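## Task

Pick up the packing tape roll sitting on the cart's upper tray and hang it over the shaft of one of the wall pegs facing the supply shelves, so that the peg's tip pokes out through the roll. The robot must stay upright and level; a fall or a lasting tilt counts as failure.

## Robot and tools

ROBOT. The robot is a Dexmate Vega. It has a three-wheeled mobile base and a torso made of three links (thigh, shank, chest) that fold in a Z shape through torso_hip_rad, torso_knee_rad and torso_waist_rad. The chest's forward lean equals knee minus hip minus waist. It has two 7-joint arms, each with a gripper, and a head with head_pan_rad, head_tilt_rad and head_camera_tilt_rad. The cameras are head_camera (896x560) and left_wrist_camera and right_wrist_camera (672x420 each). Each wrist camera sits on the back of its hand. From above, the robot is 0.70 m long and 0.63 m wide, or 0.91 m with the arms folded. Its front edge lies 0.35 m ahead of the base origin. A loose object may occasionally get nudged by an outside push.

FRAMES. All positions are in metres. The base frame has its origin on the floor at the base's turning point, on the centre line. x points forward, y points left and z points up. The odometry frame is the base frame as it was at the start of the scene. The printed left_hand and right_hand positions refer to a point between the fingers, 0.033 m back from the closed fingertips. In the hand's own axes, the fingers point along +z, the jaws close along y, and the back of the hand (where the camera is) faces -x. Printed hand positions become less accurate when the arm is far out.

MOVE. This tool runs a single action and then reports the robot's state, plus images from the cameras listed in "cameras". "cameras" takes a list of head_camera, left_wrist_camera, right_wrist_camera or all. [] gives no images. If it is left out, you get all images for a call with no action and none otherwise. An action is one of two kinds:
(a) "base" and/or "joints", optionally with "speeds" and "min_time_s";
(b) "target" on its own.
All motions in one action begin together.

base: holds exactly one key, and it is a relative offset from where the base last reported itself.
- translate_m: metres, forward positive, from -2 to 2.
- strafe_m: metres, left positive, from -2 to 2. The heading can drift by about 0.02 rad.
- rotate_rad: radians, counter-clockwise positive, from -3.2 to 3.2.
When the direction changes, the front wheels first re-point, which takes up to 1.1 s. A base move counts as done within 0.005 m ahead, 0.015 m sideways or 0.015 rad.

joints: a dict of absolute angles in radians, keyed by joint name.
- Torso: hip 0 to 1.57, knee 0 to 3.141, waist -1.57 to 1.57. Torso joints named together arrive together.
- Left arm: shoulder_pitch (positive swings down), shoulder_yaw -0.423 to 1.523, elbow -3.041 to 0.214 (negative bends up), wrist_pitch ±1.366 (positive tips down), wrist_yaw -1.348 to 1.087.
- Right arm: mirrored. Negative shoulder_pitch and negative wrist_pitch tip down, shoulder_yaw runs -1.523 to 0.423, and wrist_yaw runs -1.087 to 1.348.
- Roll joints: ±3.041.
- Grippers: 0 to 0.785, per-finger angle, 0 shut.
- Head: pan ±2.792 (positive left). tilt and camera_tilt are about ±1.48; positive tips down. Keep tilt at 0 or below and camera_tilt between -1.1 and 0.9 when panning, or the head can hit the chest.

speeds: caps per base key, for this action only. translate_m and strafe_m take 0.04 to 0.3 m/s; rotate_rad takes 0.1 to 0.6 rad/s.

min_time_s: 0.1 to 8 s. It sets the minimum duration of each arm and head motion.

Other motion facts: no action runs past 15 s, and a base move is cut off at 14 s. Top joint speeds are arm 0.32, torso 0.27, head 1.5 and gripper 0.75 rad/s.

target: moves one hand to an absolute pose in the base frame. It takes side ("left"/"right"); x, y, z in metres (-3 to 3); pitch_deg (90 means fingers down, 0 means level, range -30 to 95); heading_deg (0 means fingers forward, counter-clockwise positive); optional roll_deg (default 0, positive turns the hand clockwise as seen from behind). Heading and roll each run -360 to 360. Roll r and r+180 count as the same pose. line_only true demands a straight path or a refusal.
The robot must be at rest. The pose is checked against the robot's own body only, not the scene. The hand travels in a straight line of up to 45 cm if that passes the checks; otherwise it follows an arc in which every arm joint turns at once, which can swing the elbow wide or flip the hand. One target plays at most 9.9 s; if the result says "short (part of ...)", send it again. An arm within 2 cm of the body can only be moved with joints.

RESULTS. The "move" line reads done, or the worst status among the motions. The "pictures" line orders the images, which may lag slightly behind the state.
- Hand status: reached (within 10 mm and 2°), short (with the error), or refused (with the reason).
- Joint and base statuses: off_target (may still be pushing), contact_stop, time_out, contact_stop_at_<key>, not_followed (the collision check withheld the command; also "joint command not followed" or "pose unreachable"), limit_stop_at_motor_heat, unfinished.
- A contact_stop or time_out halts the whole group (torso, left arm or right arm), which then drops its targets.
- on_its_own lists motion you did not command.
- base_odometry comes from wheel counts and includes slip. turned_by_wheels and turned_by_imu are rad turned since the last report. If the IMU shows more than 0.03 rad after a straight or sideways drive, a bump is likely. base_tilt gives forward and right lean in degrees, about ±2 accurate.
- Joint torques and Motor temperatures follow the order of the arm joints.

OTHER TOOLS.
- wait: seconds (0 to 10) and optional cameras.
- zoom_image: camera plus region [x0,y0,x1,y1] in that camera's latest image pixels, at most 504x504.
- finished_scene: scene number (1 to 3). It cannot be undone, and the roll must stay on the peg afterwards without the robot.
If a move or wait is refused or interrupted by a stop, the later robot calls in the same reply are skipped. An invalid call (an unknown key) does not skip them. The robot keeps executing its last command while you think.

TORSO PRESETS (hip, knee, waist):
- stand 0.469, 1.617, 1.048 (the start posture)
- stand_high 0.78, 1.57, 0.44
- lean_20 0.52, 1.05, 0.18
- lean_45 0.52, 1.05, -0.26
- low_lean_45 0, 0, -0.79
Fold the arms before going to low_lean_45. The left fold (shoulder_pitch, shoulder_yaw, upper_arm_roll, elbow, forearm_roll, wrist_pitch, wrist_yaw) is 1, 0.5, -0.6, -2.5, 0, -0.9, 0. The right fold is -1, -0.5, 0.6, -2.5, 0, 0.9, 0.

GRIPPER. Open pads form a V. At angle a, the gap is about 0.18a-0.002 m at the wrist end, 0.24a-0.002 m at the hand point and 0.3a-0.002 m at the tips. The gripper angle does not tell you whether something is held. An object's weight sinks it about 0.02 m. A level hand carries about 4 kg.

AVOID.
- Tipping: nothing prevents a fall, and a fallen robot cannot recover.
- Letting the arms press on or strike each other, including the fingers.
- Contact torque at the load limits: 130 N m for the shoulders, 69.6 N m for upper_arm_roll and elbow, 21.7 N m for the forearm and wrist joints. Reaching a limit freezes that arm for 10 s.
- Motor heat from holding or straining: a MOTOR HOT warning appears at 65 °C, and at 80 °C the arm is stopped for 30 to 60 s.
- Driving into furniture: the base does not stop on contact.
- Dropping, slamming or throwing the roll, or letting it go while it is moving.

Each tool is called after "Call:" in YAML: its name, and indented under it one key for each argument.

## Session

Call:
move:
  joints: {"head_pan_rad":0.0}
  cameras: ["head_camera"]

Call:
move:
  joints: {"head_pan_rad":-1.5}
  cameras: ["head_camera"]

Call:
move:
  joints: {"head_pan_rad":1.5}
  cameras: ["head_camera"]

Scene clock: 0.33 s.
Joint torques (N m): left_arm=[5.21 -0.86 1.32 -2.53 -0.76 -1.46 0.22] | right_arm=[-4.95 0.64 -0.1 -1.63 0.01 2.81 -0.02]
Motor temperatures (°C): left_arm=[33 32 33 31 36 34 38] | right_arm=[32 29 37 32 36 32 37]
move: done
base_odometry: x=+0.000 y=+0.000 heading=+0.000
turned_by_wheels: +0.000
turned_by_imu: +0.000
base_tilt: forward=-0.6 right=-0.7
base_status: not commanded
joint_positions: torso_hip_rad=+0.469 torso_knee_rad=+1.617 torso_waist_rad=+1.048 left_shoulder_pitch_rad=+2.204 left_shoulder_yaw_rad=+0.007 left_upper_arm_roll_rad=-0.002 left_elbow_rad=-1.113 left_forearm_roll_rad=+0.001 left_wrist_pitch_rad=-0.497 left_wrist_yaw_rad=-0.002 left_gripper_rad=+0.005 right_shoulder_pitch_rad=-2.185 right_shoulder_yaw_rad=-0.018 right_upper_arm_roll_rad=-0.016 right_elbow_rad=-1.094 right_forearm_roll_rad=+0.005 right_wrist_pitch_rad=+0.495 right_wrist_yaw_rad=+0.018 right_gripper_rad=+0.005 head_pan_rad=+0.000 head_tilt_rad=+0.000 head_camera_tilt_rad=+0.000
joint_status: all done
chest: x=-0.0111 y=+0.0000 z=+1.4155 quat_wxyz=(+0.999, +0.000, +0.050, +0.000) (m; base frame)
left_hand: x=+0.2015 y=+0.2331 z=+0.6092 quat_wxyz=(+0.424, +0.004, +0.906, +0.002) pitch_deg=+39.8 heading_deg=+0.0 roll_deg=+0.5 back=up (m; base frame)
right_hand: x=+0.2058 y=-0.2208 z=+0.6055 quat_wxyz=(+0.423, -0.013, +0.906, +0.012) pitch_deg=+39.9 heading_deg=+2.4 roll_deg=+0.8 back=up (m; base frame)
pictures: head_camera

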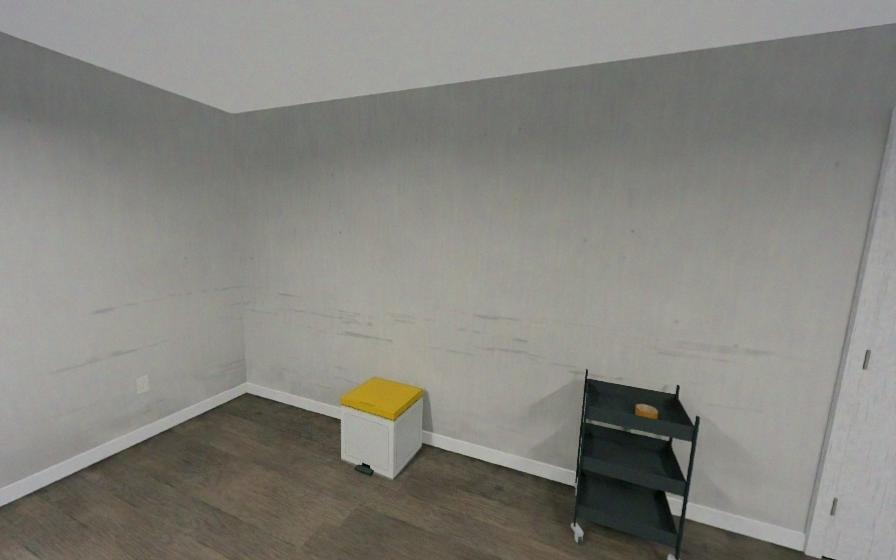

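Scene clock: 2.00 s.
Joint torques (N m): left_arm=[5.38 1.34 1.54 -3.66 -0.03 -1.46 0.1] | right_arm=[-6.29 1.46 -0.28 -2.68 -0.15 2.58 -0.13]
move: done
base_odometry: x=+0.000 y=+0.000 heading=+0.000
turned_by_wheels: +0.000
turned_by_imu: +0.000
base_tilt: forward=-0.6 right=-0.7
base_status: not commanded
joint_positions: torso_hip_rad=+0.469 torso_knee_rad=+1.617 torso_waist_rad=+1.048 left_shoulder_pitch_rad=+2.204 left_shoulder_yaw_rad=+0.007 left_upper_arm_roll_rad=-0.002 left_elbow_rad=-1.113 left_forearm_roll_rad=+0.001 left_wrist_pitch_rad=-0.497 left_wrist_yaw_rad=-0.002 left_gripper_rad=+0.005 right_shoulder_pitch_rad=-2.185 right_shoulder_yaw_rad=-0.018 right_upper_arm_roll_rad=-0.016 right_elbow_rad=-1.094 right_forearm_roll_rad=+0.005 right_wrist_pitch_rad=+0.495 right_wrist_yaw_rad=+0.018 right_gripper_rad=+0.005 head_pan_rad=-1.499 head_tilt_rad=+0.000 head_camera_tilt_rad=+0.000
joint_status: all done
chest: x=-0.0111 y=+0.0000 z=+1.4155 quat_wxyz=(+0.999, +0.000, +0.050, +0.000) (m; base frame)
left_hand: x=+0.2015 y=+0.2331 z=+0.6092 quat_wxyz=(+0.424, +0.004, +0.906, +0.002) pitch_deg=+39.8 heading_deg=+0.0 roll_deg=+0.5 back=up (m; base frame)
right_hand: x=+0.2058 y=-0.2208 z=+0.6055 quat_wxyz=(+0.423, -0.013, +0.906, +0.012) pitch_deg=+39.9 heading_deg=+2.4 roll_deg=+0.8 back=up (m; base frame)
pictures: head_camera
camera_calibration:
head_camera: T_world_to_cam=[[-0.990168, -0.0489895, 0.131022, -0.24786], [-0.132718, 0.0331224, -0.9906, 1.49543], [0.0441893, -0.99825, -0.0392986, 0.0250985], [0, 0, 0, 1]] pos_world=[-0.0480605, -0.0366203, 1.51484]

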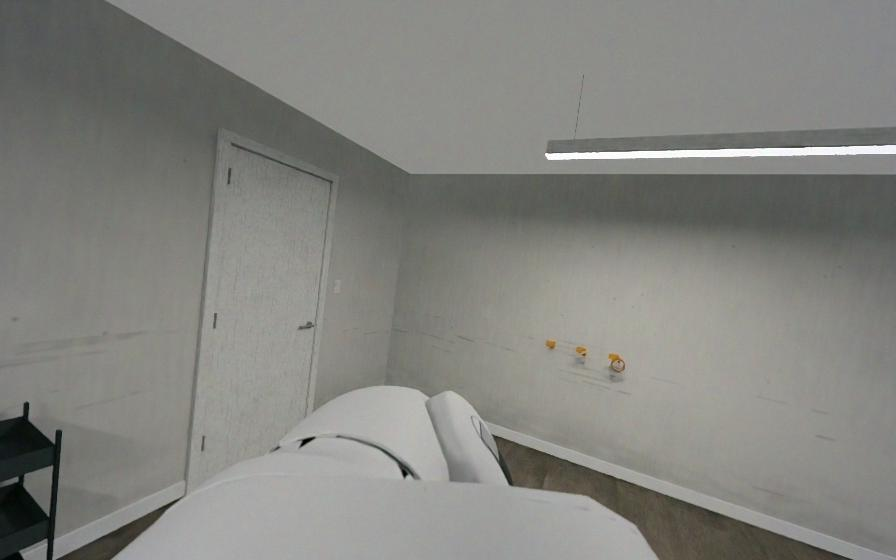

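Scene clock: 4.67 s.
Joint torques (N m): left_arm=[7.1 1.25 3.41 -2.58 0.02 -1.19 0.25] | right_arm=[-5.16 2.84 -0.02 -3.26 -0.04 2.48 0.17]
move: done
base_odometry: x=+0.000 y=+0.000 heading=+0.000
turned_by_wheels: +0.000
turned_by_imu: +0.000
base_tilt: forward=-0.5 right=-0.9
base_status: not commanded
joint_positions: torso_hip_rad=+0.469 torso_knee_rad=+1.617 torso_waist_rad=+1.048 left_shoulder_pitch_rad=+2.204 left_shoulder_yaw_rad=+0.007 left_upper_arm_roll_rad=-0.002 left_elbow_rad=-1.113 left_forearm_roll_rad=+0.001 left_wrist_pitch_rad=-0.497 left_wrist_yaw_rad=-0.002 left_gripper_rad=+0.005 right_shoulder_pitch_rad=-2.185 right_shoulder_yaw_rad=-0.018 right_upper_arm_roll_rad=-0.016 right_elbow_rad=-1.094 right_forearm_roll_rad=+0.005 right_wrist_pitch_rad=+0.495 right_wrist_yaw_rad=+0.018 right_gripper_rad=+0.005 head_pan_rad=+1.499 head_tilt_rad=+0.000 head_camera_tilt_rad=+0.000
joint_status: all done
chest: x=-0.0111 y=+0.0000 z=+1.4155 quat_wxyz=(+0.999, +0.000, +0.050, +0.000) (m; base frame)
left_hand: x=+0.2015 y=+0.2331 z=+0.6092 quat_wxyz=(+0.424, +0.004, +0.906, +0.002) pitch_deg=+39.8 heading_deg=+0.0 roll_deg=+0.5 back=up (m; base frame)
right_hand: x=+0.2058 y=-0.2208 z=+0.6055 quat_wxyz=(+0.423, -0.013, +0.906, +0.012) pitch_deg=+39.9 heading_deg=+2.4 roll_deg=+0.8 back=up (m; base frame)
pictures: head_camera
camera_calibration:
head_camera: T_world_to_cam=[[0.993278, -0.093671, -0.0680097, 0.202422], [-0.0717846, -0.0375335, -0.996714, 1.50926], [0.0908106, 0.994895, -0.0440054, 0.0357149], [0, 0, 0, 1]] pos_world=[-0.0959633, 0.0400764, 1.51964]

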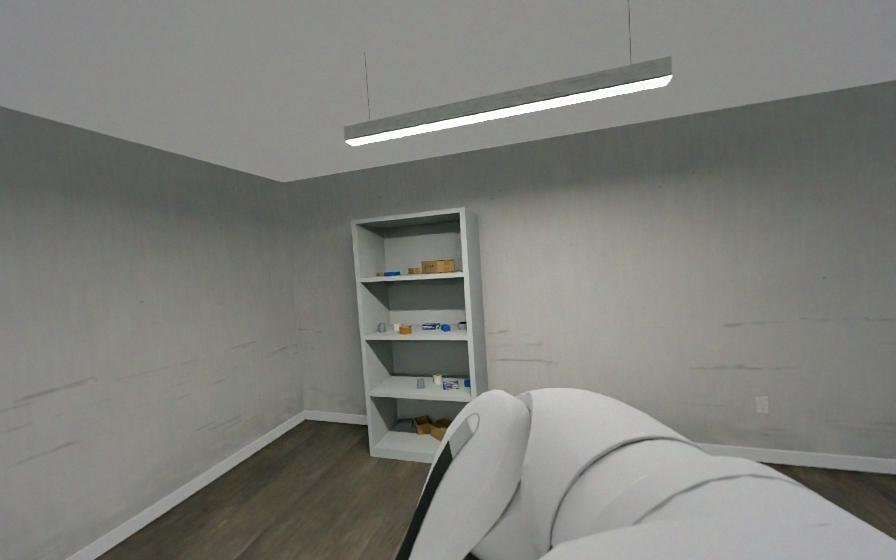

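Call:
move:
  base: {"rotate_rad":-0.382}
  joints: {"head_pan_rad":0,"head_camera_tilt_rad":0.4}

Call:
move:
  base: {"strafe_m":-0.18}

Call:
move:
  base: {"translate_m":0.5}

Call:
move:
  target: {"side":"right","x":0.45,"y":-0.22,"z":1.15,"pitch_deg":60,"heading_deg":0}

Call:
move:
  joints: {"torso_waist_rad":0.6,"right_gripper_rad":0.6,"head_camera_tilt_rad":0.5}
  cameras: ["head_camera"]

Scene clock: 19.13 s.
Joint torques (N m): left_arm=[7.33 -0.28 -1.84 -4.35 -0.1 -2.32 0.08] | right_arm=[-4.83 1.76 0.21 -2.11 -0.16 1.85 0.02]
move: done
base_odometry: x=+0.001 y=+0.000 heading=-0.382
turned_by_wheels: -0.382
turned_by_imu: -0.381
base_tilt: forward=-0.6 right=-0.9
base_status: done
joint_positions: torso_hip_rad=+0.469 torso_knee_rad=+1.617 torso_waist_rad=+1.048 left_shoulder_pitch_rad=+2.204 left_shoulder_yaw_rad=+0.007 left_upper_arm_roll_rad=-0.002 left_elbow_rad=-1.113 left_forearm_roll_rad=+0.001 left_wrist_pitch_rad=-0.497 left_wrist_yaw_rad=-0.002 left_gripper_rad=+0.005 right_shoulder_pitch_rad=-2.185 right_shoulder_yaw_rad=-0.018 right_upper_arm_roll_rad=-0.016 right_elbow_rad=-1.094 right_forearm_roll_rad=+0.005 right_wrist_pitch_rad=+0.495 right_wrist_yaw_rad=+0.018 right_gripper_rad=+0.005 head_pan_rad=+0.001 head_tilt_rad=+0.000 head_camera_tilt_rad=+0.399
joint_status: all done
chest: x=-0.0111 y=+0.0000 z=+1.4155 quat_wxyz=(+0.999, +0.000, +0.050, +0.000) (m; base frame)
left_hand: x=+0.2015 y=+0.2331 z=+0.6092 quat_wxyz=(+0.424, +0.004, +0.906, +0.002) pitch_deg=+39.8 heading_deg=+0.0 roll_deg=+0.5 back=up (m; base frame)
right_hand: x=+0.2058 y=-0.2208 z=+0.6055 quat_wxyz=(+0.423, -0.013, +0.906, +0.012) pitch_deg=+39.9 heading_deg=+2.4 roll_deg=+0.8 back=up (m; base frame)
camera_calibration:
head_camera: T_world_to_cam=[[-0.00395311, -0.99926, 0.0382723, -0.0331518], [-0.509483, -0.0309201, -0.859925, 1.27225], [0.860472, -0.0228984, -0.508983, 0.785336], [0, 0, 0, 1]] pos_world=[-0.0276998, 0.0241939, 1.49503]
left_wrist_camera: T_world_to_cam=[[-0.0159113, -0.998375, 0.0547204, 0.195357], [-0.715748, -0.0268413, -0.697842, 0.631117], [0.698177, -0.0502696, -0.714158, 0.456132], [0, 0, 0, 1]] pos_world=[0.136369, 0.234909, 0.75548]
right_wrist_camera: T_world_to_cam=[[0.0660432, -0.997045, -0.0392425, -0.205669], [-0.724229, -0.0208444, -0.689244, 0.614891], [0.68639, 0.0739405, -0.723465, 0.469853], [0, 0, 0, 1]] pos_world=[0.136403, -0.226985, 0.755662]

Scene clock: 21.90 s.
Joint torques (N m): left_arm=[6.05 2.71 1.2 -2.6 -0.44 -2.58 0.18] | right_arm=[-5.7 1.07 -0.11 -2.72 0.11 2.43 0.08]
move: done
base_odometry: x=-0.067 y=-0.166 heading=-0.385
turned_by_wheels: -0.003
turned_by_imu: -0.004
base_tilt: forward=-0.5 right=-0.7
base_status: done
joint_positions: torso_hip_rad=+0.469 torso_knee_rad=+1.617 torso_waist_rad=+1.048 left_shoulder_pitch_rad=+2.204 left_shoulder_yaw_rad=+0.007 left_upper_arm_roll_rad=-0.002 left_elbow_rad=-1.113 left_forearm_roll_rad=+0.001 left_wrist_pitch_rad=-0.497 left_wrist_yaw_rad=-0.002 left_gripper_rad=+0.005 right_shoulder_pitch_rad=-2.185 right_shoulder_yaw_rad=-0.018 right_upper_arm_roll_rad=-0.016 right_elbow_rad=-1.094 right_forearm_roll_rad=+0.005 right_wrist_pitch_rad=+0.495 right_wrist_yaw_rad=+0.018 right_gripper_rad=+0.005 head_pan_rad=+0.000 head_tilt_rad=+0.000 head_camera_tilt_rad=+0.399
joint_status: not commanded
chest: x=-0.0111 y=+0.0000 z=+1.4155 quat_wxyz=(+0.999, +0.000, +0.050, +0.000) (m; base frame)
left_hand: x=+0.2015 y=+0.2331 z=+0.6092 quat_wxyz=(+0.424, +0.004, +0.906, +0.002) pitch_deg=+39.8 heading_deg=+0.0 roll_deg=+0.5 back=up (m; base frame)
right_hand: x=+0.2058 y=-0.2208 z=+0.6055 quat_wxyz=(+0.423, -0.013, +0.906, +0.012) pitch_deg=+39.9 heading_deg=+2.4 roll_deg=+0.8 back=up (m; base frame)
camera_calibration:
head_camera: T_world_to_cam=[[-0.00403871, -0.999257, 0.0383237, -0.0332316], [-0.509486, -0.0309208, -0.859923, 1.27225], [0.86047, -0.0229984, -0.508982, 0.785337], [0, 0, 0, 1]] pos_world=[-0.0276998, 0.0241935, 1.49503]
left_wrist_camera: T_world_to_cam=[[-0.0159113, -0.998375, 0.0547204, 0.195357], [-0.715748, -0.0268413, -0.697842, 0.631117], [0.698177, -0.0502696, -0.714158, 0.456132], [0, 0, 0, 1]] pos_world=[0.136369, 0.234909, 0.75548]
right_wrist_camera: T_world_to_cam=[[0.0660432, -0.997045, -0.0392425, -0.205669], [-0.724229, -0.0208444, -0.689244, 0.614891], [0.68639, 0.0739405, -0.723465, 0.469853], [0, 0, 0, 1]] pos_world=[0.136403, -0.226985, 0.755662]

Scene clock: 25.77 s.
Joint torques (N m): left_arm=[4.89 0.41 -0.15 -1.4 -0.11 -1.94 -0.03] | right_arm=[-4.87 0.47 -0.37 -3.16 -0.18 2.08 -0.09]
move: done
base_odometry: x=+0.396 y=-0.354 heading=-0.384
turned_by_wheels: +0.002
turned_by_imu: -0.004
base_tilt: forward=-0.7 right=-0.8
base_status: done
joint_positions: torso_hip_rad=+0.469 torso_knee_rad=+1.617 torso_waist_rad=+1.048 left_shoulder_pitch_rad=+2.204 left_shoulder_yaw_rad=+0.007 left_upper_arm_roll_rad=-0.002 left_elbow_rad=-1.113 left_forearm_roll_rad=+0.001 left_wrist_pitch_rad=-0.497 left_wrist_yaw_rad=-0.002 left_gripper_rad=+0.005 right_shoulder_pitch_rad=-2.185 right_shoulder_yaw_rad=-0.018 right_upper_arm_roll_rad=-0.016 right_elbow_rad=-1.094 right_forearm_roll_rad=+0.005 right_wrist_pitch_rad=+0.495 right_wrist_yaw_rad=+0.018 right_gripper_rad=+0.005 head_pan_rad=+0.000 head_tilt_rad=+0.000 head_camera_tilt_rad=+0.399
joint_status: not commanded
chest: x=-0.0111 y=+0.0000 z=+1.4155 quat_wxyz=(+0.999, +0.000, +0.050, +0.000) (m; base frame)
left_hand: x=+0.2015 y=+0.2331 z=+0.6092 quat_wxyz=(+0.424, +0.004, +0.906, +0.002) pitch_deg=+39.8 heading_deg=+0.0 roll_deg=+0.5 back=up (m; base frame)
right_hand: x=+0.2058 y=-0.2208 z=+0.6055 quat_wxyz=(+0.423, -0.013, +0.906, +0.012) pitch_deg=+39.9 heading_deg=+2.4 roll_deg=+0.8 back=up (m; base frame)
camera_calibration:
head_camera: T_world_to_cam=[[-0.00403271, -0.999257, 0.0383255, -0.0332341], [-0.509559, -0.0309234, -0.85988, 1.27218], [0.860426, -0.0229968, -0.509056, 0.785447], [0, 0, 0, 1]] pos_world=[-0.0277009, 0.0241934, 1.49503]
left_wrist_camera: T_world_to_cam=[[-0.0159109, -0.998375, 0.0547209, 0.195357], [-0.715748, -0.026842, -0.697842, 0.631117], [0.698177, -0.0502696, -0.714158, 0.456132], [0, 0, 0, 1]] pos_world=[0.136369, 0.234909, 0.75548]
right_wrist_camera: T_world_to_cam=[[0.0660445, -0.997044, -0.0392504, -0.205663], [-0.724279, -0.0208452, -0.689192, 0.614858], [0.686336, 0.0739456, -0.723515, 0.469899], [0, 0, 0, 1]] pos_world=[0.136403, -0.226986, 0.755662]

Scene clock: 35.60 s.
Joint torques (N m): left_arm=[4.78 0.78 1.37 -3.18 0.66 -1.71 0.06] | right_arm=[23.11 2.24 3.64 -2 -0.39 -1.15 -0.2]
move: done
base_odometry: x=+0.396 y=-0.354 heading=-0.384
turned_by_wheels: +0.000
turned_by_imu: -0.001
base_tilt: forward=-0.7 right=-0.9
base_status: not commanded
joint_positions: torso_hip_rad=+0.469 torso_knee_rad=+1.617 torso_waist_rad=+1.048 left_shoulder_pitch_rad=+2.204 left_shoulder_yaw_rad=+0.007 left_upper_arm_roll_rad=-0.002 left_elbow_rad=-1.113 left_forearm_roll_rad=+0.001 left_wrist_pitch_rad=-0.497 left_wrist_yaw_rad=-0.002 left_gripper_rad=+0.005 right_shoulder_pitch_rad=+0.421 right_shoulder_yaw_rad=-1.489 right_upper_arm_roll_rad=-1.769 right_elbow_rad=-2.562 right_forearm_roll_rad=-0.445 right_wrist_pitch_rad=+0.451 right_wrist_yaw_rad=+1.346 right_gripper_rad=+0.005 head_pan_rad=+0.000 head_tilt_rad=+0.000 head_camera_tilt_rad=+0.399
joint_status: not commanded
chest: x=-0.0111 y=+0.0000 z=+1.4155 quat_wxyz=(+0.999, +0.000, +0.050, +0.000) (m; base frame)
left_hand: x=+0.2015 y=+0.2331 z=+0.6092 quat_wxyz=(+0.424, +0.004, +0.906, +0.002) pitch_deg=+39.8 heading_deg=+0.0 roll_deg=+0.5 back=up (m; base frame)
right_hand: x=+0.4501 y=-0.2189 z=+1.1492 quat_wxyz=(+0.001, -0.966, +0.000, -0.258) pitch_deg=+60.1 heading_deg=+0.3 roll_deg=+0.3 back=down (m; base frame)
right_hand_status: reached (checked arc [a long move; over the whole arc the hand travels 1.22 m to end 0.60 m from its start, up to 0.40 m off the straight line; right_shoulder_pitch_rad turns most, 2.61 rad; on the way or at its end the hand turns up to 179 deg from its attitude at the start], planned for 8.5 s): 1 mm and 0.2 deg off.
camera_calibration:
head_camera: T_world_to_cam=[[-0.00403271, -0.999257, 0.0383255, -0.0332341], [-0.509559, -0.0309234, -0.85988, 1.27218], [0.860426, -0.0229968, -0.509056, 0.785447], [0, 0, 0, 1]] pos_world=[-0.0277009, 0.0241934, 1.49503]
left_wrist_camera: T_world_to_cam=[[-0.0159109, -0.998375, 0.0547209, 0.195357], [-0.715748, -0.026842, -0.697842, 0.631117], [0.698177, -0.0502696, -0.714158, 0.456132], [0, 0, 0, 1]] pos_world=[0.136369, 0.234909, 0.75548]
right_wrist_camera: T_world_to_cam=[[0.0210685, 0.999138, -0.0357632, 0.254706], [0.804771, 0.00427633, 0.59357, -0.99033], [0.593211, -0.0412868, -0.803987, 0.804614], [0, 0, 0, 1]] pos_world=[0.314317, -0.217031, 1.24384]

Scene clock: 38.53 s.
Joint torques (N m): left_arm=[18.58 -1.51 0.26 0.57 -0.37 -1.51 -0.03] | right_arm=[23.29 -1.23 2.01 -2.49 0.19 -0.4 0.27]
move: done
base_odometry: x=+0.396 y=-0.354 heading=-0.384
turned_by_wheels: +0.000
turned_by_imu: +0.000
base_tilt: forward=-0.5 right=-0.9
base_status: not commanded
joint_positions: torso_hip_rad=+0.469 torso_knee_rad=+1.617 torso_waist_rad=+0.600 left_shoulder_pitch_rad=+2.204 left_shoulder_yaw_rad=+0.007 left_upper_arm_roll_rad=-0.002 left_elbow_rad=-1.113 left_forearm_roll_rad=+0.001 left_wrist_pitch_rad=-0.497 left_wrist_yaw_rad=-0.002 left_gripper_rad=+0.005 right_shoulder_pitch_rad=+0.425 right_shoulder_yaw_rad=-1.491 right_upper_arm_roll_rad=-1.772 right_elbow_rad=-2.565 right_forearm_roll_rad=-0.446 right_wrist_pitch_rad=+0.451 right_wrist_yaw_rad=+1.348 right_gripper_rad=+0.600 head_pan_rad=+0.000 head_tilt_rad=+0.000 head_camera_tilt_rad=+0.499
joint_status: all done
chest: x=+0.1847 y=+0.0000 z=+1.3774 quat_wxyz=(+0.963, +0.000, +0.271, +0.000) (m; base frame)
left_hand: x=+0.0272 y=+0.2331 z=+0.5586 quat_wxyz=(+0.213, +0.004, +0.977, +0.001) pitch_deg=+65.4 heading_deg=-0.1 roll_deg=+0.4 back=up (m; base frame)
right_hand: x=+0.4853 y=-0.2199 z=+0.9384 quat_wxyz=(+0.000, -0.999, +0.000, -0.038) pitch_deg=+85.7 heading_deg=+0.3 roll_deg=+0.3 (m; base frame)
pictures: head_camera
camera_calibration:
head_camera: T_world_to_cam=[[0.0164682, -0.999255, 0.0349072, -0.0298229], [-0.882815, -0.0309225, -0.468701, 0.86], [0.469432, -0.0230979, -0.882667, 1.18627], [0, 0, 0, 1]] pos_world=[0.202841, 0.024193, 1.4512]

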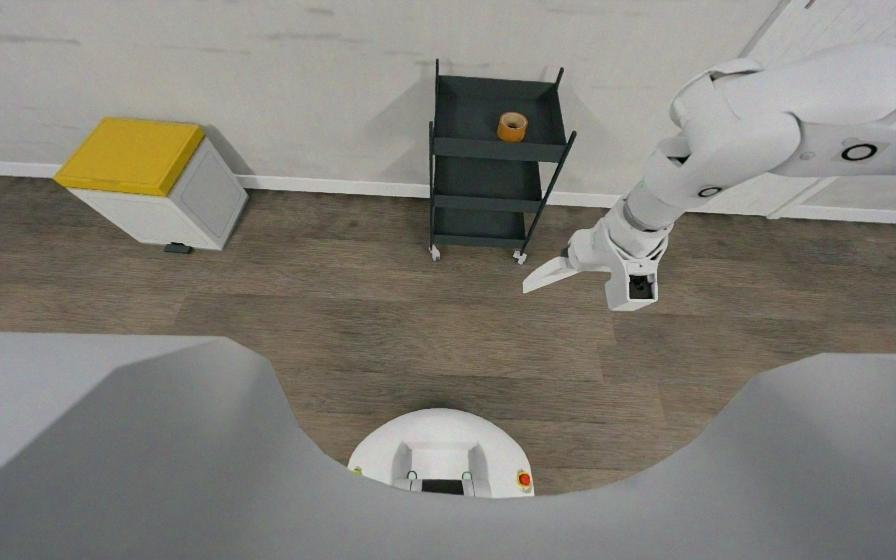

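Call:
move:
  base: {"translate_m":0.54}

Call:
move:
  target: {"side":"right","x":0.65,"y":-0.212,"z":0.79,"pitch_deg":90,"heading_deg":0}
  cameras: ["right_wrist_camera"]

Scene clock: 50.93 s.
Joint torques (N m): left_arm=[16.15 1.6 1.33 -0.56 0.22 -2.38 -0.47] | right_arm=[22.3 -0.75 2.47 -2.87 0.29 -0.05 -0.09]
move: done
base_odometry: x=+0.897 y=-0.556 heading=-0.382
turned_by_wheels: +0.001
turned_by_imu: -0.001
base_tilt: forward=-0.5 right=-0.8
base_status: done
joint_positions: torso_hip_rad=+0.469 torso_knee_rad=+1.617 torso_waist_rad=+0.600 left_shoulder_pitch_rad=+2.204 left_shoulder_yaw_rad=+0.007 left_upper_arm_roll_rad=-0.002 left_elbow_rad=-1.113 left_forearm_roll_rad=+0.001 left_wrist_pitch_rad=-0.497 left_wrist_yaw_rad=-0.002 left_gripper_rad=+0.005 right_shoulder_pitch_rad=+0.425 right_shoulder_yaw_rad=-1.491 right_upper_arm_roll_rad=-1.772 right_elbow_rad=-2.565 right_forearm_roll_rad=-0.446 right_wrist_pitch_rad=+0.451 right_wrist_yaw_rad=+1.348 right_gripper_rad=+0.600 head_pan_rad=+0.000 head_tilt_rad=+0.000 head_camera_tilt_rad=+0.499
joint_status: not commanded
chest: x=+0.1848 y=+0.0000 z=+1.3774 quat_wxyz=(+0.963, +0.000, +0.271, +0.000) (m; base frame)
left_hand: x=+0.0272 y=+0.2331 z=+0.5586 quat_wxyz=(+0.213, +0.004, +0.977, +0.001) pitch_deg=+65.4 heading_deg=-0.1 roll_deg=+0.4 back=up (m; base frame)
right_hand: x=+0.4854 y=-0.2199 z=+0.9383 quat_wxyz=(+0.000, -0.999, +0.000, -0.038) pitch_deg=+85.7 heading_deg=+0.3 roll_deg=+0.3 (m; base frame)
camera_calibration:
head_camera: T_world_to_cam=[[0.0164735, -0.999255, 0.0349038, -0.0298207], [-0.882879, -0.0309224, -0.468582, 0.859928], [0.469312, -0.0230966, -0.88273, 1.18634], [0, 0, 0, 1]] pos_world=[0.20294, 0.024193, 1.4512]
left_wrist_camera: T_world_to_cam=[[0.00935928, -0.998375, 0.0562115, 0.193833], [-0.947374, -0.0268419, -0.319002, 0.265715], [0.319993, -0.0502676, -0.946086, 0.681526], [0, 0, 0, 1]] pos_world=[0.0318343, 0.234909, 0.718651]
right_wrist_camera: T_world_to_cam=[[0.00381261, 0.999044, -0.0435495, 0.263101], [0.982071, 0.00446726, 0.188458, -0.599478], [0.188472, -0.0434872, -0.981115, 0.97622], [0, 0, 0, 1]] pos_world=[0.403737, -0.217719, 1.08222]

Scene clock: 55.97 s.
Joint torques (N m): left_arm=[17.01 3.53 0.66 0.71 0.02 -1.09 0] | right_arm=[13.73 1.46 8.33 2.02 0.17 0.47 -0.49]
move: done
base_odometry: x=+0.897 y=-0.556 heading=-0.382
turned_by_wheels: +0.000
turned_by_imu: +0.000
base_tilt: forward=-0.5 right=-0.8
base_status: not commanded
joint_positions: torso_hip_rad=+0.469 torso_knee_rad=+1.617 torso_waist_rad=+0.600 left_shoulder_pitch_rad=+2.204 left_shoulder_yaw_rad=+0.007 left_upper_arm_roll_rad=-0.002 left_elbow_rad=-1.113 left_forearm_roll_rad=+0.001 left_wrist_pitch_rad=-0.497 left_wrist_yaw_rad=-0.002 left_gripper_rad=+0.005 right_shoulder_pitch_rad=+0.270 right_shoulder_yaw_rad=-0.834 right_upper_arm_roll_rad=-1.789 right_elbow_rad=-1.497 right_forearm_roll_rad=-0.616 right_wrist_pitch_rad=+0.750 right_wrist_yaw_rad=+0.960 right_gripper_rad=+0.600 head_pan_rad=+0.000 head_tilt_rad=+0.000 head_camera_tilt_rad=+0.499
joint_status: not commanded
chest: x=+0.1848 y=+0.0000 z=+1.3774 quat_wxyz=(+0.963, +0.000, +0.271, +0.000) (m; base frame)
left_hand: x=+0.0272 y=+0.2331 z=+0.5586 quat_wxyz=(+0.213, +0.004, +0.977, +0.001) pitch_deg=+65.4 heading_deg=-0.1 roll_deg=+0.4 back=up (m; base frame)
right_hand: x=+0.6496 y=-0.2121 z=+0.7906 quat_wxyz=(+0.000, -1.000, +0.000, +0.000) pitch_deg=+90.0 heading_deg=+180.0 roll_deg=+0.0 (m; base frame)
right_hand_status: reached (straight line, planned for 3.7 s): 1 mm and 0.0 deg off.
pictures: right_wrist_camera
camera_calibration:
right_wrist_camera: T_world_to_cam=[[0.000595751, 0.999022, -0.0442092, 0.250832], [0.993431, 0.00446748, 0.114341, -0.681735], [0.114427, -0.043987, -0.992457, 0.857646], [0, 0, 0, 1]] pos_world=[0.578969, -0.209816, 0.940217]

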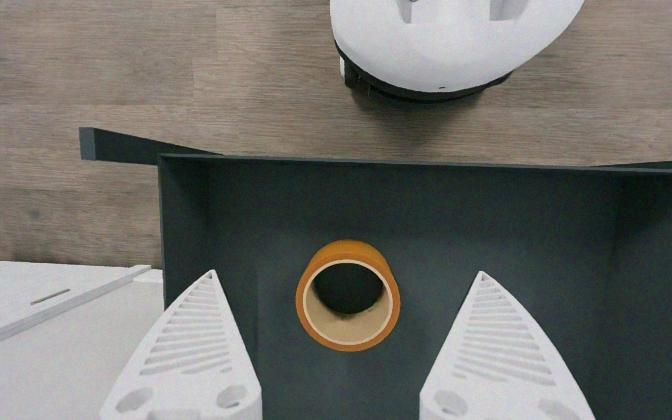

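Call:
move:
  target: {"side":"right","x":0.684,"y":-0.2115,"z":0.75,"pitch_deg":90,"heading_deg":0}

Call:
move:
  target: {"side":"right","x":0.684,"y":-0.2115,"z":0.708,"pitch_deg":90,"heading_deg":0,"line_only":true}
  cameras: ["right_wrist_camera"]

Scene clock: 63.67 s.
Joint torques (N m): left_arm=[16.49 0.11 2.46 0.32 0.21 -0.37 0.21] | right_arm=[14.23 1.88 3 2.2 0.22 0.23 -0.04]
move: done
base_odometry: x=+0.897 y=-0.556 heading=-0.382
turned_by_wheels: +0.000
turned_by_imu: -0.001
base_tilt: forward=-0.5 right=-0.7
base_status: not commanded
joint_positions: torso_hip_rad=+0.469 torso_knee_rad=+1.617 torso_waist_rad=+0.600 left_shoulder_pitch_rad=+2.204 left_shoulder_yaw_rad=+0.007 left_upper_arm_roll_rad=-0.002 left_elbow_rad=-1.113 left_forearm_roll_rad=+0.001 left_wrist_pitch_rad=-0.497 left_wrist_yaw_rad=-0.002 left_gripper_rad=+0.005 right_shoulder_pitch_rad=+0.220 right_shoulder_yaw_rad=-0.649 right_upper_arm_roll_rad=-1.792 right_elbow_rad=-1.161 right_forearm_roll_rad=-0.725 right_wrist_pitch_rad=+0.844 right_wrist_yaw_rad=+0.790 right_gripper_rad=+0.600 head_pan_rad=+0.000 head_tilt_rad=+0.000 head_camera_tilt_rad=+0.499
joint_status: not commanded
chest: x=+0.1848 y=+0.0000 z=+1.3774 quat_wxyz=(+0.963, +0.000, +0.271, +0.000) (m; base frame)
left_hand: x=+0.0272 y=+0.2331 z=+0.5586 quat_wxyz=(+0.213, +0.004, +0.977, +0.001) pitch_deg=+65.4 heading_deg=-0.1 roll_deg=+0.4 back=up (m; base frame)
right_hand: x=+0.6840 y=-0.2114 z=+0.7508 quat_wxyz=(+0.000, -1.000, +0.000, +0.000) pitch_deg=+90.0 heading_deg=+180.0 roll_deg=+0.0 (m; base frame)
right_hand_status: reached (straight line, planned for 1.4 s): 1 mm and 0.0 deg off.
camera_calibration:
head_camera: T_world_to_cam=[[0.0164735, -0.999255, 0.0349038, -0.0298207], [-0.882879, -0.0309224, -0.468582, 0.859928], [0.469312, -0.0230966, -0.88273, 1.18634], [0, 0, 0, 1]] pos_world=[0.20294, 0.024193, 1.4512]
left_wrist_camera: T_world_to_cam=[[0.00935928, -0.998375, 0.0562115, 0.193833], [-0.947374, -0.0268419, -0.319002, 0.265715], [0.319993, -0.0502676, -0.946086, 0.681526], [0, 0, 0, 1]] pos_world=[0.0318343, 0.234909, 0.718651]
right_wrist_camera: T_world_to_cam=[[0.000652121, 0.99904, -0.0438004, 0.248056], [0.99342, 0.00436917, 0.114446, -0.711468], [0.114528, -0.0435869, -0.992463, 0.814264], [0, 0, 0, 1]] pos_world=[0.613369, -0.209218, 0.900417]

Scene clock: 65.73 s.
Joint torques (N m): left_arm=[16.45 -1.43 -0.13 -2.85 0.23 0.03 0.08] | right_arm=[13.02 2.89 2.15 1.67 0.1 1.22 -0.42]
move: done
base_odometry: x=+0.897 y=-0.556 heading=-0.382
turned_by_wheels: +0.000
turned_by_imu: +0.000
base_tilt: forward=-0.5 right=-1.0
base_status: not commanded
joint_positions: torso_hip_rad=+0.469 torso_knee_rad=+1.617 torso_waist_rad=+0.600 left_shoulder_pitch_rad=+2.204 left_shoulder_yaw_rad=+0.007 left_upper_arm_roll_rad=-0.002 left_elbow_rad=-1.113 left_forearm_roll_rad=+0.001 left_wrist_pitch_rad=-0.497 left_wrist_yaw_rad=-0.002 left_gripper_rad=+0.005 right_shoulder_pitch_rad=+0.158 right_shoulder_yaw_rad=-0.553 right_upper_arm_roll_rad=-1.811 right_elbow_rad=-0.995 right_forearm_roll_rad=-0.821 right_wrist_pitch_rad=+0.845 right_wrist_yaw_rad=+0.661 right_gripper_rad=+0.600 head_pan_rad=+0.000 head_tilt_rad=+0.000 head_camera_tilt_rad=+0.499
joint_status: not commanded
chest: x=+0.1848 y=+0.0000 z=+1.3774 quat_wxyz=(+0.963, +0.000, +0.271, +0.000) (m; base frame)
left_hand: x=+0.0272 y=+0.2331 z=+0.5586 quat_wxyz=(+0.213, +0.004, +0.977, +0.001) pitch_deg=+65.4 heading_deg=-0.1 roll_deg=+0.4 back=up (m; base frame)
right_hand: x=+0.6844 y=-0.2114 z=+0.7093 quat_wxyz=(+0.000, -1.000, +0.000, +0.000) pitch_deg=+90.0 heading_deg=+180.0 roll_deg=+0.0 (m; base frame)
right_hand_status: reached (straight line, planned for 0.9 s): 1 mm and 0.0 deg off.
pictures: right_wrist_camera
camera_calibration:
right_wrist_camera: T_world_to_cam=[[0.000850524, 0.999041, -0.0437769, 0.245997], [0.99342, 0.00416957, 0.114455, -0.707165], [0.114528, -0.0435862, -0.992463, 0.773035], [0, 0, 0, 1]] pos_world=[0.613769, -0.209119, 0.858917]

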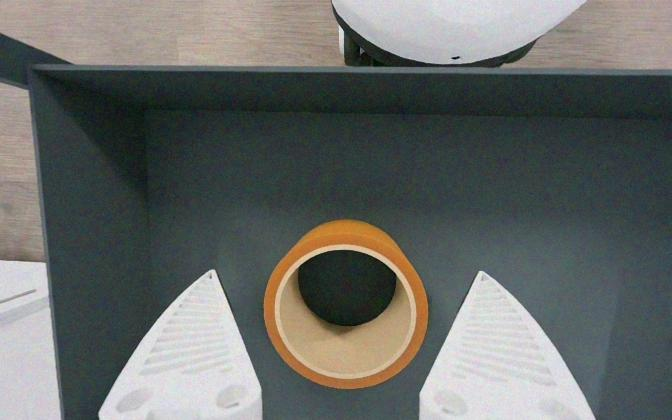

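Call:
move:
  joints: {"right_gripper_rad":0.35}

Call:
move:
  joints: {"right_gripper_rad":0.285}

Call:
move:
  target: {"side":"right","x":0.65,"y":-0.21,"z":0.86,"pitch_deg":90,"heading_deg":0}
  cameras: ["right_wrist_camera"]

Call:
move:
  base: {"translate_m":-0.5}
  joints: {"torso_waist_rad":1.0,"head_camera_tilt_rad":0.3}

Call:
move:
  target: {"side":"right","x":0.55,"y":-0.22,"z":1.0,"pitch_deg":0,"heading_deg":0}

Call:
move:
  base: {"rotate_rad":-1.58}
  cameras: ["head_camera","right_wrist_camera"]

Scene clock: 71.63 s.
Joint torques (N m): left_arm=[15.82 2.99 2.36 0.5 0.1 -0.91 0.04] | right_arm=[14.51 0.95 1.93 0.95 0.35 1.41 -0.19]
move: done
base_odometry: x=+0.897 y=-0.556 heading=-0.382
turned_by_wheels: +0.000
turned_by_imu: +0.000
base_tilt: forward=-0.7 right=-0.6
base_status: not commanded
joint_positions: torso_hip_rad=+0.469 torso_knee_rad=+1.617 torso_waist_rad=+0.600 left_shoulder_pitch_rad=+2.204 left_shoulder_yaw_rad=+0.007 left_upper_arm_roll_rad=-0.002 left_elbow_rad=-1.113 left_forearm_roll_rad=+0.001 left_wrist_pitch_rad=-0.497 left_wrist_yaw_rad=-0.002 left_gripper_rad=+0.005 right_shoulder_pitch_rad=+0.156 right_shoulder_yaw_rad=-0.551 right_upper_arm_roll_rad=-1.811 right_elbow_rad=-0.991 right_forearm_roll_rad=-0.823 right_wrist_pitch_rad=+0.845 right_wrist_yaw_rad=+0.657 right_gripper_rad=+0.350 head_pan_rad=+0.000 head_tilt_rad=+0.000 head_camera_tilt_rad=+0.499
joint_status: all done
chest: x=+0.1848 y=+0.0000 z=+1.3774 quat_wxyz=(+0.963, +0.000, +0.271, +0.000) (m; base frame)
left_hand: x=+0.0272 y=+0.2331 z=+0.5586 quat_wxyz=(+0.213, +0.004, +0.977, +0.001) pitch_deg=+65.4 heading_deg=-0.1 roll_deg=+0.4 back=up (m; base frame)
right_hand: x=+0.6843 y=-0.2114 z=+0.7083 quat_wxyz=(+0.000, -1.000, +0.000, +0.000) pitch_deg=+90.0 heading_deg=+180.0 roll_deg=+0.0 (m; base frame)
camera_calibration:
head_camera: T_world_to_cam=[[0.0164735, -0.999255, 0.0349038, -0.0298207], [-0.882879, -0.0309224, -0.468582, 0.859928], [0.469312, -0.0230966, -0.88273, 1.18634], [0, 0, 0, 1]] pos_world=[0.20294, 0.024193, 1.4512]
left_wrist_camera: T_world_to_cam=[[0.00935928, -0.998375, 0.0562115, 0.193833], [-0.947374, -0.0268419, -0.319002, 0.265715], [0.319993, -0.0502676, -0.946086, 0.681526], [0, 0, 0, 1]] pos_world=[0.0318343, 0.234909, 0.718651]
right_wrist_camera: T_world_to_cam=[[0.000652191, 0.99904, -0.0438005, 0.246194], [0.993431, 0.00436478, 0.114348, -0.706826], [0.114429, -0.0435874, -0.992475, 0.77212], [0, 0, 0, 1]] pos_world=[0.613669, -0.209218, 0.857917]

Scene clock: 72.13 s.
Joint torques (N m): left_arm=[16.31 0.51 -2.24 2.44 0.09 -1.76 0.23] | right_arm=[14.09 3.27 2.42 0.48 0.27 -0.36 -0.02]
move: done
base_odometry: x=+0.897 y=-0.556 heading=-0.382
turned_by_wheels: +0.000
turned_by_imu: +0.000
base_tilt: forward=-0.6 right=-0.8
base_status: not commanded
joint_positions: torso_hip_rad=+0.469 torso_knee_rad=+1.617 torso_waist_rad=+0.600 left_shoulder_pitch_rad=+2.204 left_shoulder_yaw_rad=+0.007 left_upper_arm_roll_rad=-0.002 left_elbow_rad=-1.113 left_forearm_roll_rad=+0.001 left_wrist_pitch_rad=-0.497 left_wrist_yaw_rad=-0.002 left_gripper_rad=+0.005 right_shoulder_pitch_rad=+0.156 right_shoulder_yaw_rad=-0.551 right_upper_arm_roll_rad=-1.811 right_elbow_rad=-0.991 right_forearm_roll_rad=-0.823 right_wrist_pitch_rad=+0.845 right_wrist_yaw_rad=+0.657 right_gripper_rad=+0.285 head_pan_rad=+0.000 head_tilt_rad=+0.000 head_camera_tilt_rad=+0.499
joint_status: all done
chest: x=+0.1848 y=+0.0000 z=+1.3774 quat_wxyz=(+0.963, +0.000, +0.271, +0.000) (m; base frame)
left_hand: x=+0.0272 y=+0.2331 z=+0.5586 quat_wxyz=(+0.213, +0.004, +0.977, +0.001) pitch_deg=+65.4 heading_deg=-0.1 roll_deg=+0.4 back=up (m; base frame)
right_hand: x=+0.6843 y=-0.2114 z=+0.7083 quat_wxyz=(+0.000, -1.000, +0.000, +0.000) pitch_deg=+90.0 heading_deg=+180.0 roll_deg=+0.0 (m; base frame)
camera_calibration:
head_camera: T_world_to_cam=[[0.0164735, -0.999255, 0.0349038, -0.0298207], [-0.882879, -0.0309224, -0.468582, 0.859928], [0.469312, -0.0230966, -0.88273, 1.18634], [0, 0, 0, 1]] pos_world=[0.20294, 0.024193, 1.4512]
left_wrist_camera: T_world_to_cam=[[0.00935928, -0.998375, 0.0562115, 0.193833], [-0.947374, -0.0268419, -0.319002, 0.265715], [0.319993, -0.0502676, -0.946086, 0.681526], [0, 0, 0, 1]] pos_world=[0.0318343, 0.234909, 0.718651]
right_wrist_camera: T_world_to_cam=[[0.00064789, 0.99904, -0.043801, 0.246198], [0.993431, 0.00436911, 0.114348, -0.706825], [0.114429, -0.0435874, -0.992475, 0.77212], [0, 0, 0, 1]] pos_world=[0.613669, -0.209218, 0.857917]

Scene clock: 75.80 s.
Joint torques (N m): left_arm=[17.16 1.21 0.98 -0.42 0.17 -1.83 0.46] | right_arm=[33.73 -5.42 12.72 -1.21 1.1 0.72 0.06]
move: done
base_odometry: x=+0.897 y=-0.556 heading=-0.382
turned_by_wheels: +0.000
turned_by_imu: +0.000
base_tilt: forward=-0.5 right=-0.9
base_status: not commanded
joint_positions: torso_hip_rad=+0.469 torso_knee_rad=+1.617 torso_waist_rad=+0.600 left_shoulder_pitch_rad=+2.204 left_shoulder_yaw_rad=+0.007 left_upper_arm_roll_rad=-0.002 left_elbow_rad=-1.113 left_forearm_roll_rad=+0.001 left_wrist_pitch_rad=-0.497 left_wrist_yaw_rad=-0.002 left_gripper_rad=+0.005 right_shoulder_pitch_rad=+0.366 right_shoulder_yaw_rad=-0.909 right_upper_arm_roll_rad=-1.754 right_elbow_rad=-1.622 right_forearm_roll_rad=-0.461 right_wrist_pitch_rad=+0.773 right_wrist_yaw_rad=+1.119 right_gripper_rad=+0.285 head_pan_rad=+0.000 head_tilt_rad=+0.000 head_camera_tilt_rad=+0.499
joint_status: not commanded
chest: x=+0.1848 y=+0.0000 z=+1.3774 quat_wxyz=(+0.963, +0.000, +0.271, +0.000) (m; base frame)
left_hand: x=+0.0272 y=+0.2331 z=+0.5586 quat_wxyz=(+0.213, +0.004, +0.977, +0.001) pitch_deg=+65.4 heading_deg=-0.1 roll_deg=+0.4 back=up (m; base frame)
right_hand: x=+0.6501 y=-0.2101 z=+0.8584 quat_wxyz=(+0.000, -1.000, +0.000, +0.000) pitch_deg=+90.0 heading_deg=+180.0 roll_deg=+0.0 (m; base frame)
right_hand_status: reached (straight line, planned for 2.3 s): 2 mm and 0.0 deg off.
pictures: right_wrist_camera
camera_calibration:
right_wrist_camera: T_world_to_cam=[[0.000657593, 0.999018, -0.0442942, 0.251884], [0.993559, 0.00436662, 0.113236, -0.68909], [0.113318, -0.0440833, -0.99258, 0.925797], [0, 0, 0, 1]] pos_world=[0.579576, -0.207816, 1.00811]

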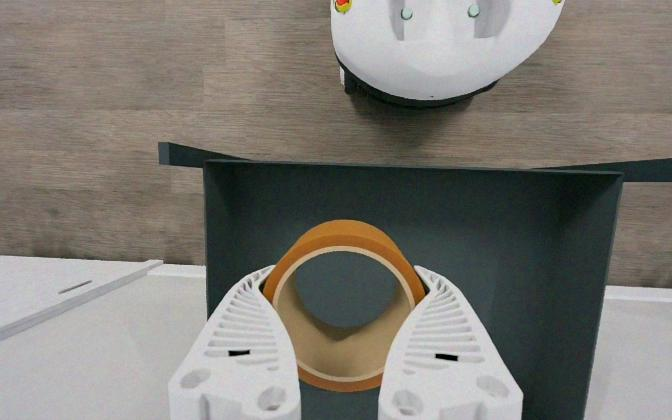

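Scene clock: 79.30 s.
Joint torques (N m): left_arm=[6.11 0.19 -0.01 -2.59 -0.66 -1.04 0.15] | right_arm=[34.25 0.05 13.21 -1.19 0.45 -0.99 0.05]
move: done
base_odometry: x=+0.433 y=-0.370 heading=-0.380
turned_by_wheels: +0.002
turned_by_imu: +0.005
base_tilt: forward=-0.6 right=-0.8
base_status: done
joint_positions: torso_hip_rad=+0.469 torso_knee_rad=+1.617 torso_waist_rad=+1.000 left_shoulder_pitch_rad=+2.204 left_shoulder_yaw_rad=+0.007 left_upper_arm_roll_rad=-0.002 left_elbow_rad=-1.113 left_forearm_roll_rad=+0.001 left_wrist_pitch_rad=-0.497 left_wrist_yaw_rad=-0.002 left_gripper_rad=+0.005 right_shoulder_pitch_rad=+0.368 right_shoulder_yaw_rad=-0.911 right_upper_arm_roll_rad=-1.753 right_elbow_rad=-1.626 right_forearm_roll_rad=-0.458 right_wrist_pitch_rad=+0.773 right_wrist_yaw_rad=+1.122 right_gripper_rad=+0.285 head_pan_rad=+0.000 head_tilt_rad=+0.000 head_camera_tilt_rad=+0.301
joint_status: all done
chest: x=+0.0104 y=+0.0000 z=+1.4157 quat_wxyz=(+0.997, +0.000, +0.074, +0.000) (m; base frame)
left_hand: x=+0.1841 y=+0.2331 z=+0.6001 quat_wxyz=(+0.403, +0.004, +0.915, +0.002) pitch_deg=+42.5 heading_deg=+0.0 roll_deg=+0.5 back=up (m; base frame)
right_hand: x=+0.6401 y=-0.2101 z=+1.1199 quat_wxyz=(+0.000, -0.980, +0.000, -0.198) pitch_deg=+67.1 heading_deg=+0.0 roll_deg=+0.0 back=down (m; base frame)
camera_calibration:
head_camera: T_world_to_cam=[[-0.00611073, -0.999258, 0.0380316, -0.0329255], [-0.465231, -0.0308247, -0.884652, 1.32681], [0.885168, -0.0230993, -0.464697, 0.701171], [0, 0, 0, 1]] pos_world=[-0.00358059, 0.0241941, 1.50085]
left_wrist_camera: T_world_to_cam=[[-0.0132729, -0.998375, 0.0554172, 0.194673], [-0.748318, -0.0268417, -0.662797, 0.597309], [0.663208, -0.0502669, -0.746745, 0.487784], [0, 0, 0, 1]] pos_world=[0.126059, 0.234909, 0.749357]
right_wrist_camera: T_world_to_cam=[[0.0175911, 0.999017, -0.0406943, 0.248583], [0.871059, 0.00466899, 0.491156, -1.05356], [0.490863, -0.0440871, -0.87012, 0.807588], [0, 0, 0, 1]] pos_world=[0.516926, -0.207815, 1.23028]

Scene clock: 88.40 s.
Joint torques (N m): left_arm=[6.28 2.07 2.46 -2.7 -0.62 -2.15 0.28] | right_arm=[4.05 -0.45 7.84 -0.99 -1.88 -2.34 0.2]
move: done
base_odometry: x=+0.433 y=-0.370 heading=-0.380
turned_by_wheels: +0.000
turned_by_imu: -0.001
base_tilt: forward=-0.6 right=-0.9
base_status: not commanded
joint_positions: torso_hip_rad=+0.469 torso_knee_rad=+1.617 torso_waist_rad=+1.000 left_shoulder_pitch_rad=+2.204 left_shoulder_yaw_rad=+0.007 left_upper_arm_roll_rad=-0.002 left_elbow_rad=-1.113 left_forearm_roll_rad=+0.001 left_wrist_pitch_rad=-0.497 left_wrist_yaw_rad=-0.002 left_gripper_rad=+0.005 right_shoulder_pitch_rad=-0.789 right_shoulder_yaw_rad=-1.029 right_upper_arm_roll_rad=-1.887 right_elbow_rad=-1.808 right_forearm_roll_rad=-2.615 right_wrist_pitch_rad=-0.802 right_wrist_yaw_rad=+1.347 right_gripper_rad=+0.285 head_pan_rad=+0.000 head_tilt_rad=+0.000 head_camera_tilt_rad=+0.301
joint_status: not commanded
chest: x=+0.0104 y=+0.0000 z=+1.4157 quat_wxyz=(+0.997, +0.000, +0.074, +0.000) (m; base frame)
left_hand: x=+0.1841 y=+0.2331 z=+0.6001 quat_wxyz=(+0.403, +0.004, +0.915, +0.002) pitch_deg=+42.5 heading_deg=+0.0 roll_deg=+0.5 back=up (m; base frame)
right_hand: x=+0.5505 y=-0.2200 z=+1.0003 quat_wxyz=(+0.000, -0.708, +0.000, -0.706) pitch_deg=+0.1 heading_deg=+0.0 roll_deg=+0.0 back=down (m; base frame)
right_hand_status: reached (straight line, planned for 7.8 s): 1 mm and 0.1 deg off.
camera_calibration:
head_camera: T_world_to_cam=[[-0.00611073, -0.999258, 0.0380316, -0.0329255], [-0.465231, -0.0308247, -0.884652, 1.32681], [0.885168, -0.0230993, -0.464697, 0.701171], [0, 0, 0, 1]] pos_world=[-0.00358059, 0.0241941, 1.50085]
left_wrist_camera: T_world_to_cam=[[-0.0132729, -0.998375, 0.0554172, 0.194673], [-0.748318, -0.0268417, -0.662797, 0.597309], [0.663208, -0.0502669, -0.746745, 0.487784], [0, 0, 0, 1]] pos_world=[0.126059, 0.234909, 0.749357]
right_wrist_camera: T_world_to_cam=[[0.0440701, 0.999028, -0.000039091, 0.199982], [-0.111717, 0.00496705, 0.993728, -0.878306], [0.992762, -0.0437893, 0.111827, -0.511323], [0, 0, 0, 1]] pos_world=[0.400688, -0.217816, 0.929985]

Scene clock: 92.60 s.
Joint torques (N m): left_arm=[9.25 -0.39 2.32 -2.18 -0.47 -1.9 0.35] | right_arm=[3.56 -2.11 8.76 -1.78 -1.7 -1.96 -0.05]
move: done
base_odometry: x=+0.433 y=-0.369 heading=-1.962
turned_by_wheels: -1.581
turned_by_imu: -1.569
base_tilt: forward=-0.6 right=-0.7
base_status: done
joint_positions: torso_hip_rad=+0.469 torso_knee_rad=+1.617 torso_waist_rad=+1.000 left_shoulder_pitch_rad=+2.204 left_shoulder_yaw_rad=+0.007 left_upper_arm_roll_rad=-0.002 left_elbow_rad=-1.113 left_forearm_roll_rad=+0.001 left_wrist_pitch_rad=-0.497 left_wrist_yaw_rad=-0.002 left_gripper_rad=+0.005 right_shoulder_pitch_rad=-0.793 right_shoulder_yaw_rad=-1.027 right_upper_arm_roll_rad=-1.885 right_elbow_rad=-1.804 right_forearm_roll_rad=-2.618 right_wrist_pitch_rad=-0.804 right_wrist_yaw_rad=+1.348 right_gripper_rad=+0.285 head_pan_rad=+0.000 head_tilt_rad=+0.000 head_camera_tilt_rad=+0.301
joint_status: not commanded
chest: x=+0.0104 y=+0.0000 z=+1.4157 quat_wxyz=(+0.997, +0.000, +0.074, +0.000) (m; base frame)
left_hand: x=+0.1841 y=+0.2331 z=+0.6001 quat_wxyz=(+0.403, +0.004, +0.915, +0.002) pitch_deg=+42.5 heading_deg=+0.0 roll_deg=+0.5 back=up (m; base frame)
right_hand: x=+0.5500 y=-0.2199 z=+0.9999 quat_wxyz=(+0.000, -0.707, +0.000, -0.707) pitch_deg=+0.0 heading_deg=+0.0 roll_deg=+0.0 back=down (m; base frame)
pictures: head_camera, right_wrist_camera
camera_calibration:
head_camera: T_world_to_cam=[[-0.00611073, -0.999258, 0.0380316, -0.0329255], [-0.465231, -0.0308247, -0.884652, 1.32681], [0.885168, -0.0230993, -0.464697, 0.701171], [0, 0, 0, 1]] pos_world=[-0.00358059, 0.0241941, 1.50085]
right_wrist_camera: T_world_to_cam=[[0.0437367, 0.999043, 0.000307426, 0.199717], [-0.113632, 0.00466892, 0.993512, -0.876842], [0.99256, -0.0434878, 0.113727, -0.51247], [0, 0, 0, 1]] pos_world=[0.400285, -0.217718, 0.929373]

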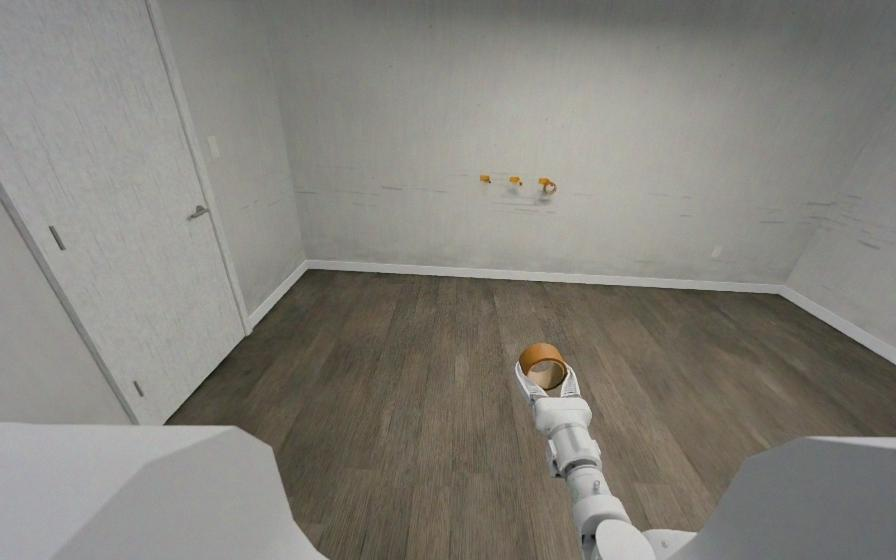

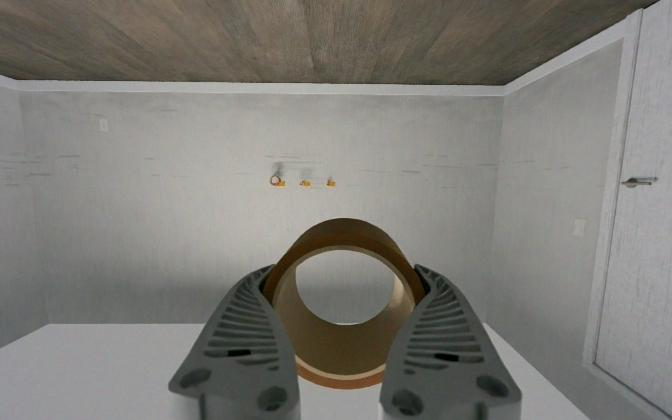

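Call:
move:
  base: {"rotate_rad":-0.045}

Call:
move:
  base: {"translate_m":1.5}
  cameras: ["head_camera"]

Call:
zoom_image:
  camera: "head_camera"
  region: [420, 170, 640, 330]

Scene clock: 98.40 s.
Joint torques (N m): left_arm=[8.52 -0.69 1.05 -0.98 -0.33 -0.86 0.25] | right_arm=[4.58 -1.41 8.44 -1.69 -1.69 -1.99 0]
move: done
base_odometry: x=+0.433 y=-0.369 heading=-2.006
turned_by_wheels: -0.045
turned_by_imu: -0.045
base_tilt: forward=-0.7 right=-0.8
base_status: done
joint_positions: torso_hip_rad=+0.469 torso_knee_rad=+1.617 torso_waist_rad=+1.000 left_shoulder_pitch_rad=+2.204 left_shoulder_yaw_rad=+0.007 left_upper_arm_roll_rad=-0.002 left_elbow_rad=-1.113 left_forearm_roll_rad=+0.001 left_wrist_pitch_rad=-0.497 left_wrist_yaw_rad=-0.002 left_gripper_rad=+0.005 right_shoulder_pitch_rad=-0.793 right_shoulder_yaw_rad=-1.027 right_upper_arm_roll_rad=-1.885 right_elbow_rad=-1.804 right_forearm_roll_rad=-2.618 right_wrist_pitch_rad=-0.804 right_wrist_yaw_rad=+1.348 right_gripper_rad=+0.285 head_pan_rad=+0.000 head_tilt_rad=+0.000 head_camera_tilt_rad=+0.301
joint_status: not commanded
chest: x=+0.0104 y=+0.0000 z=+1.4157 quat_wxyz=(+0.997, +0.000, +0.074, +0.000) (m; base frame)
left_hand: x=+0.1841 y=+0.2331 z=+0.6001 quat_wxyz=(+0.403, +0.004, +0.915, +0.002) pitch_deg=+42.5 heading_deg=+0.0 roll_deg=+0.5 back=up (m; base frame)
right_hand: x=+0.5500 y=-0.2199 z=+0.9999 quat_wxyz=(+0.000, -0.707, +0.000, -0.707) pitch_deg=+0.0 heading_deg=+0.0 roll_deg=+0.0 back=down (m; base frame)
camera_calibration:
head_camera: T_world_to_cam=[[-0.00611073, -0.999258, 0.0380316, -0.0329255], [-0.465231, -0.0308247, -0.884652, 1.32681], [0.885168, -0.0230993, -0.464697, 0.701171], [0, 0, 0, 1]] pos_world=[-0.00358059, 0.0241941, 1.50085]
left_wrist_camera: T_world_to_cam=[[-0.013273, -0.998375, 0.0554182, 0.194673], [-0.748367, -0.0268385, -0.662742, 0.597273], [0.663152, -0.0502697, -0.746795, 0.487829], [0, 0, 0, 1]] pos_world=[0.126058, 0.234909, 0.749357]
right_wrist_camera: T_world_to_cam=[[0.0437367, 0.999043, 0.000307426, 0.199717], [-0.113632, 0.00466892, 0.993512, -0.876842], [0.99256, -0.0434878, 0.113727, -0.51247], [0, 0, 0, 1]] pos_world=[0.400285, -0.217718, 0.929373]

Scene clock: 105.33 s.
Joint torques (N m): left_arm=[6.16 4.16 0.06 -3.24 0.01 -1.31 0.11] | right_arm=[3.76 -2.02 7.93 -3.14 -1.6 -2.39 0.04]
move: done
base_odometry: x=-0.203 y=-1.727 heading=-2.008
turned_by_wheels: -0.002
turned_by_imu: -0.011
base_tilt: forward=-0.5 right=-0.7
base_status: done
joint_positions: torso_hip_rad=+0.469 torso_knee_rad=+1.617 torso_waist_rad=+1.000 left_shoulder_pitch_rad=+2.204 left_shoulder_yaw_rad=+0.007 left_upper_arm_roll_rad=-0.002 left_elbow_rad=-1.113 left_forearm_roll_rad=+0.001 left_wrist_pitch_rad=-0.497 left_wrist_yaw_rad=-0.002 left_gripper_rad=+0.005 right_shoulder_pitch_rad=-0.793 right_shoulder_yaw_rad=-1.027 right_upper_arm_roll_rad=-1.885 right_elbow_rad=-1.804 right_forearm_roll_rad=-2.618 right_wrist_pitch_rad=-0.804 right_wrist_yaw_rad=+1.348 right_gripper_rad=+0.285 head_pan_rad=+0.000 head_tilt_rad=+0.000 head_camera_tilt_rad=+0.301
joint_status: not commanded
chest: x=+0.0105 y=+0.0000 z=+1.4156 quat_wxyz=(+0.997, +0.000, +0.074, +0.000) (m; base frame)
left_hand: x=+0.1842 y=+0.2331 z=+0.6001 quat_wxyz=(+0.402, +0.004, +0.915, +0.002) pitch_deg=+42.5 heading_deg=+0.0 roll_deg=+0.5 back=up (m; base frame)
right_hand: x=+0.5501 y=-0.2199 z=+0.9999 quat_wxyz=(+0.000, -0.707, +0.000, -0.707) pitch_deg=+0.0 heading_deg=+0.0 roll_deg=+0.0 back=down (m; base frame)
pictures: head_camera
camera_calibration:
head_camera: T_world_to_cam=[[-0.00610674, -0.999258, 0.0380302, -0.0329228], [-0.465309, -0.0308233, -0.884611, 1.3268], [0.885127, -0.0230979, -0.464776, 0.7012], [0, 0, 0, 1]] pos_world=[-0.00348167, 0.0241941, 1.50085]

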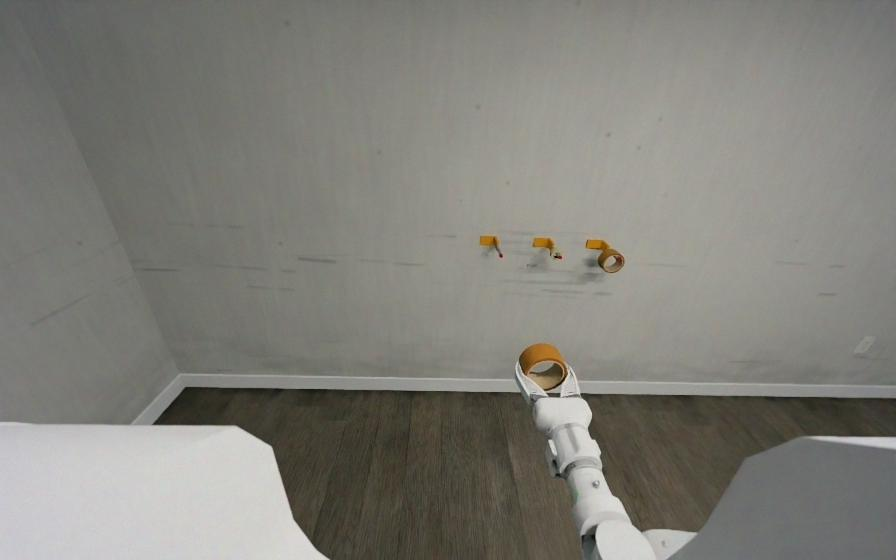

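Scaled by 2.291 from the camera's 896x560 image, which has a finer 960x600 frame.

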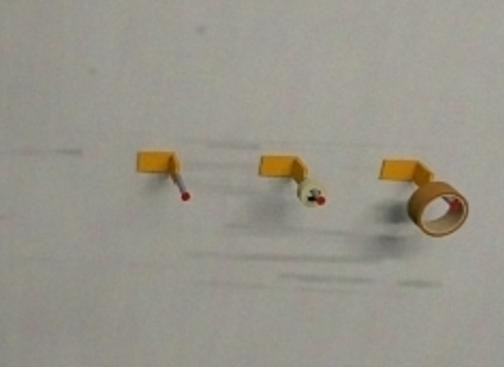

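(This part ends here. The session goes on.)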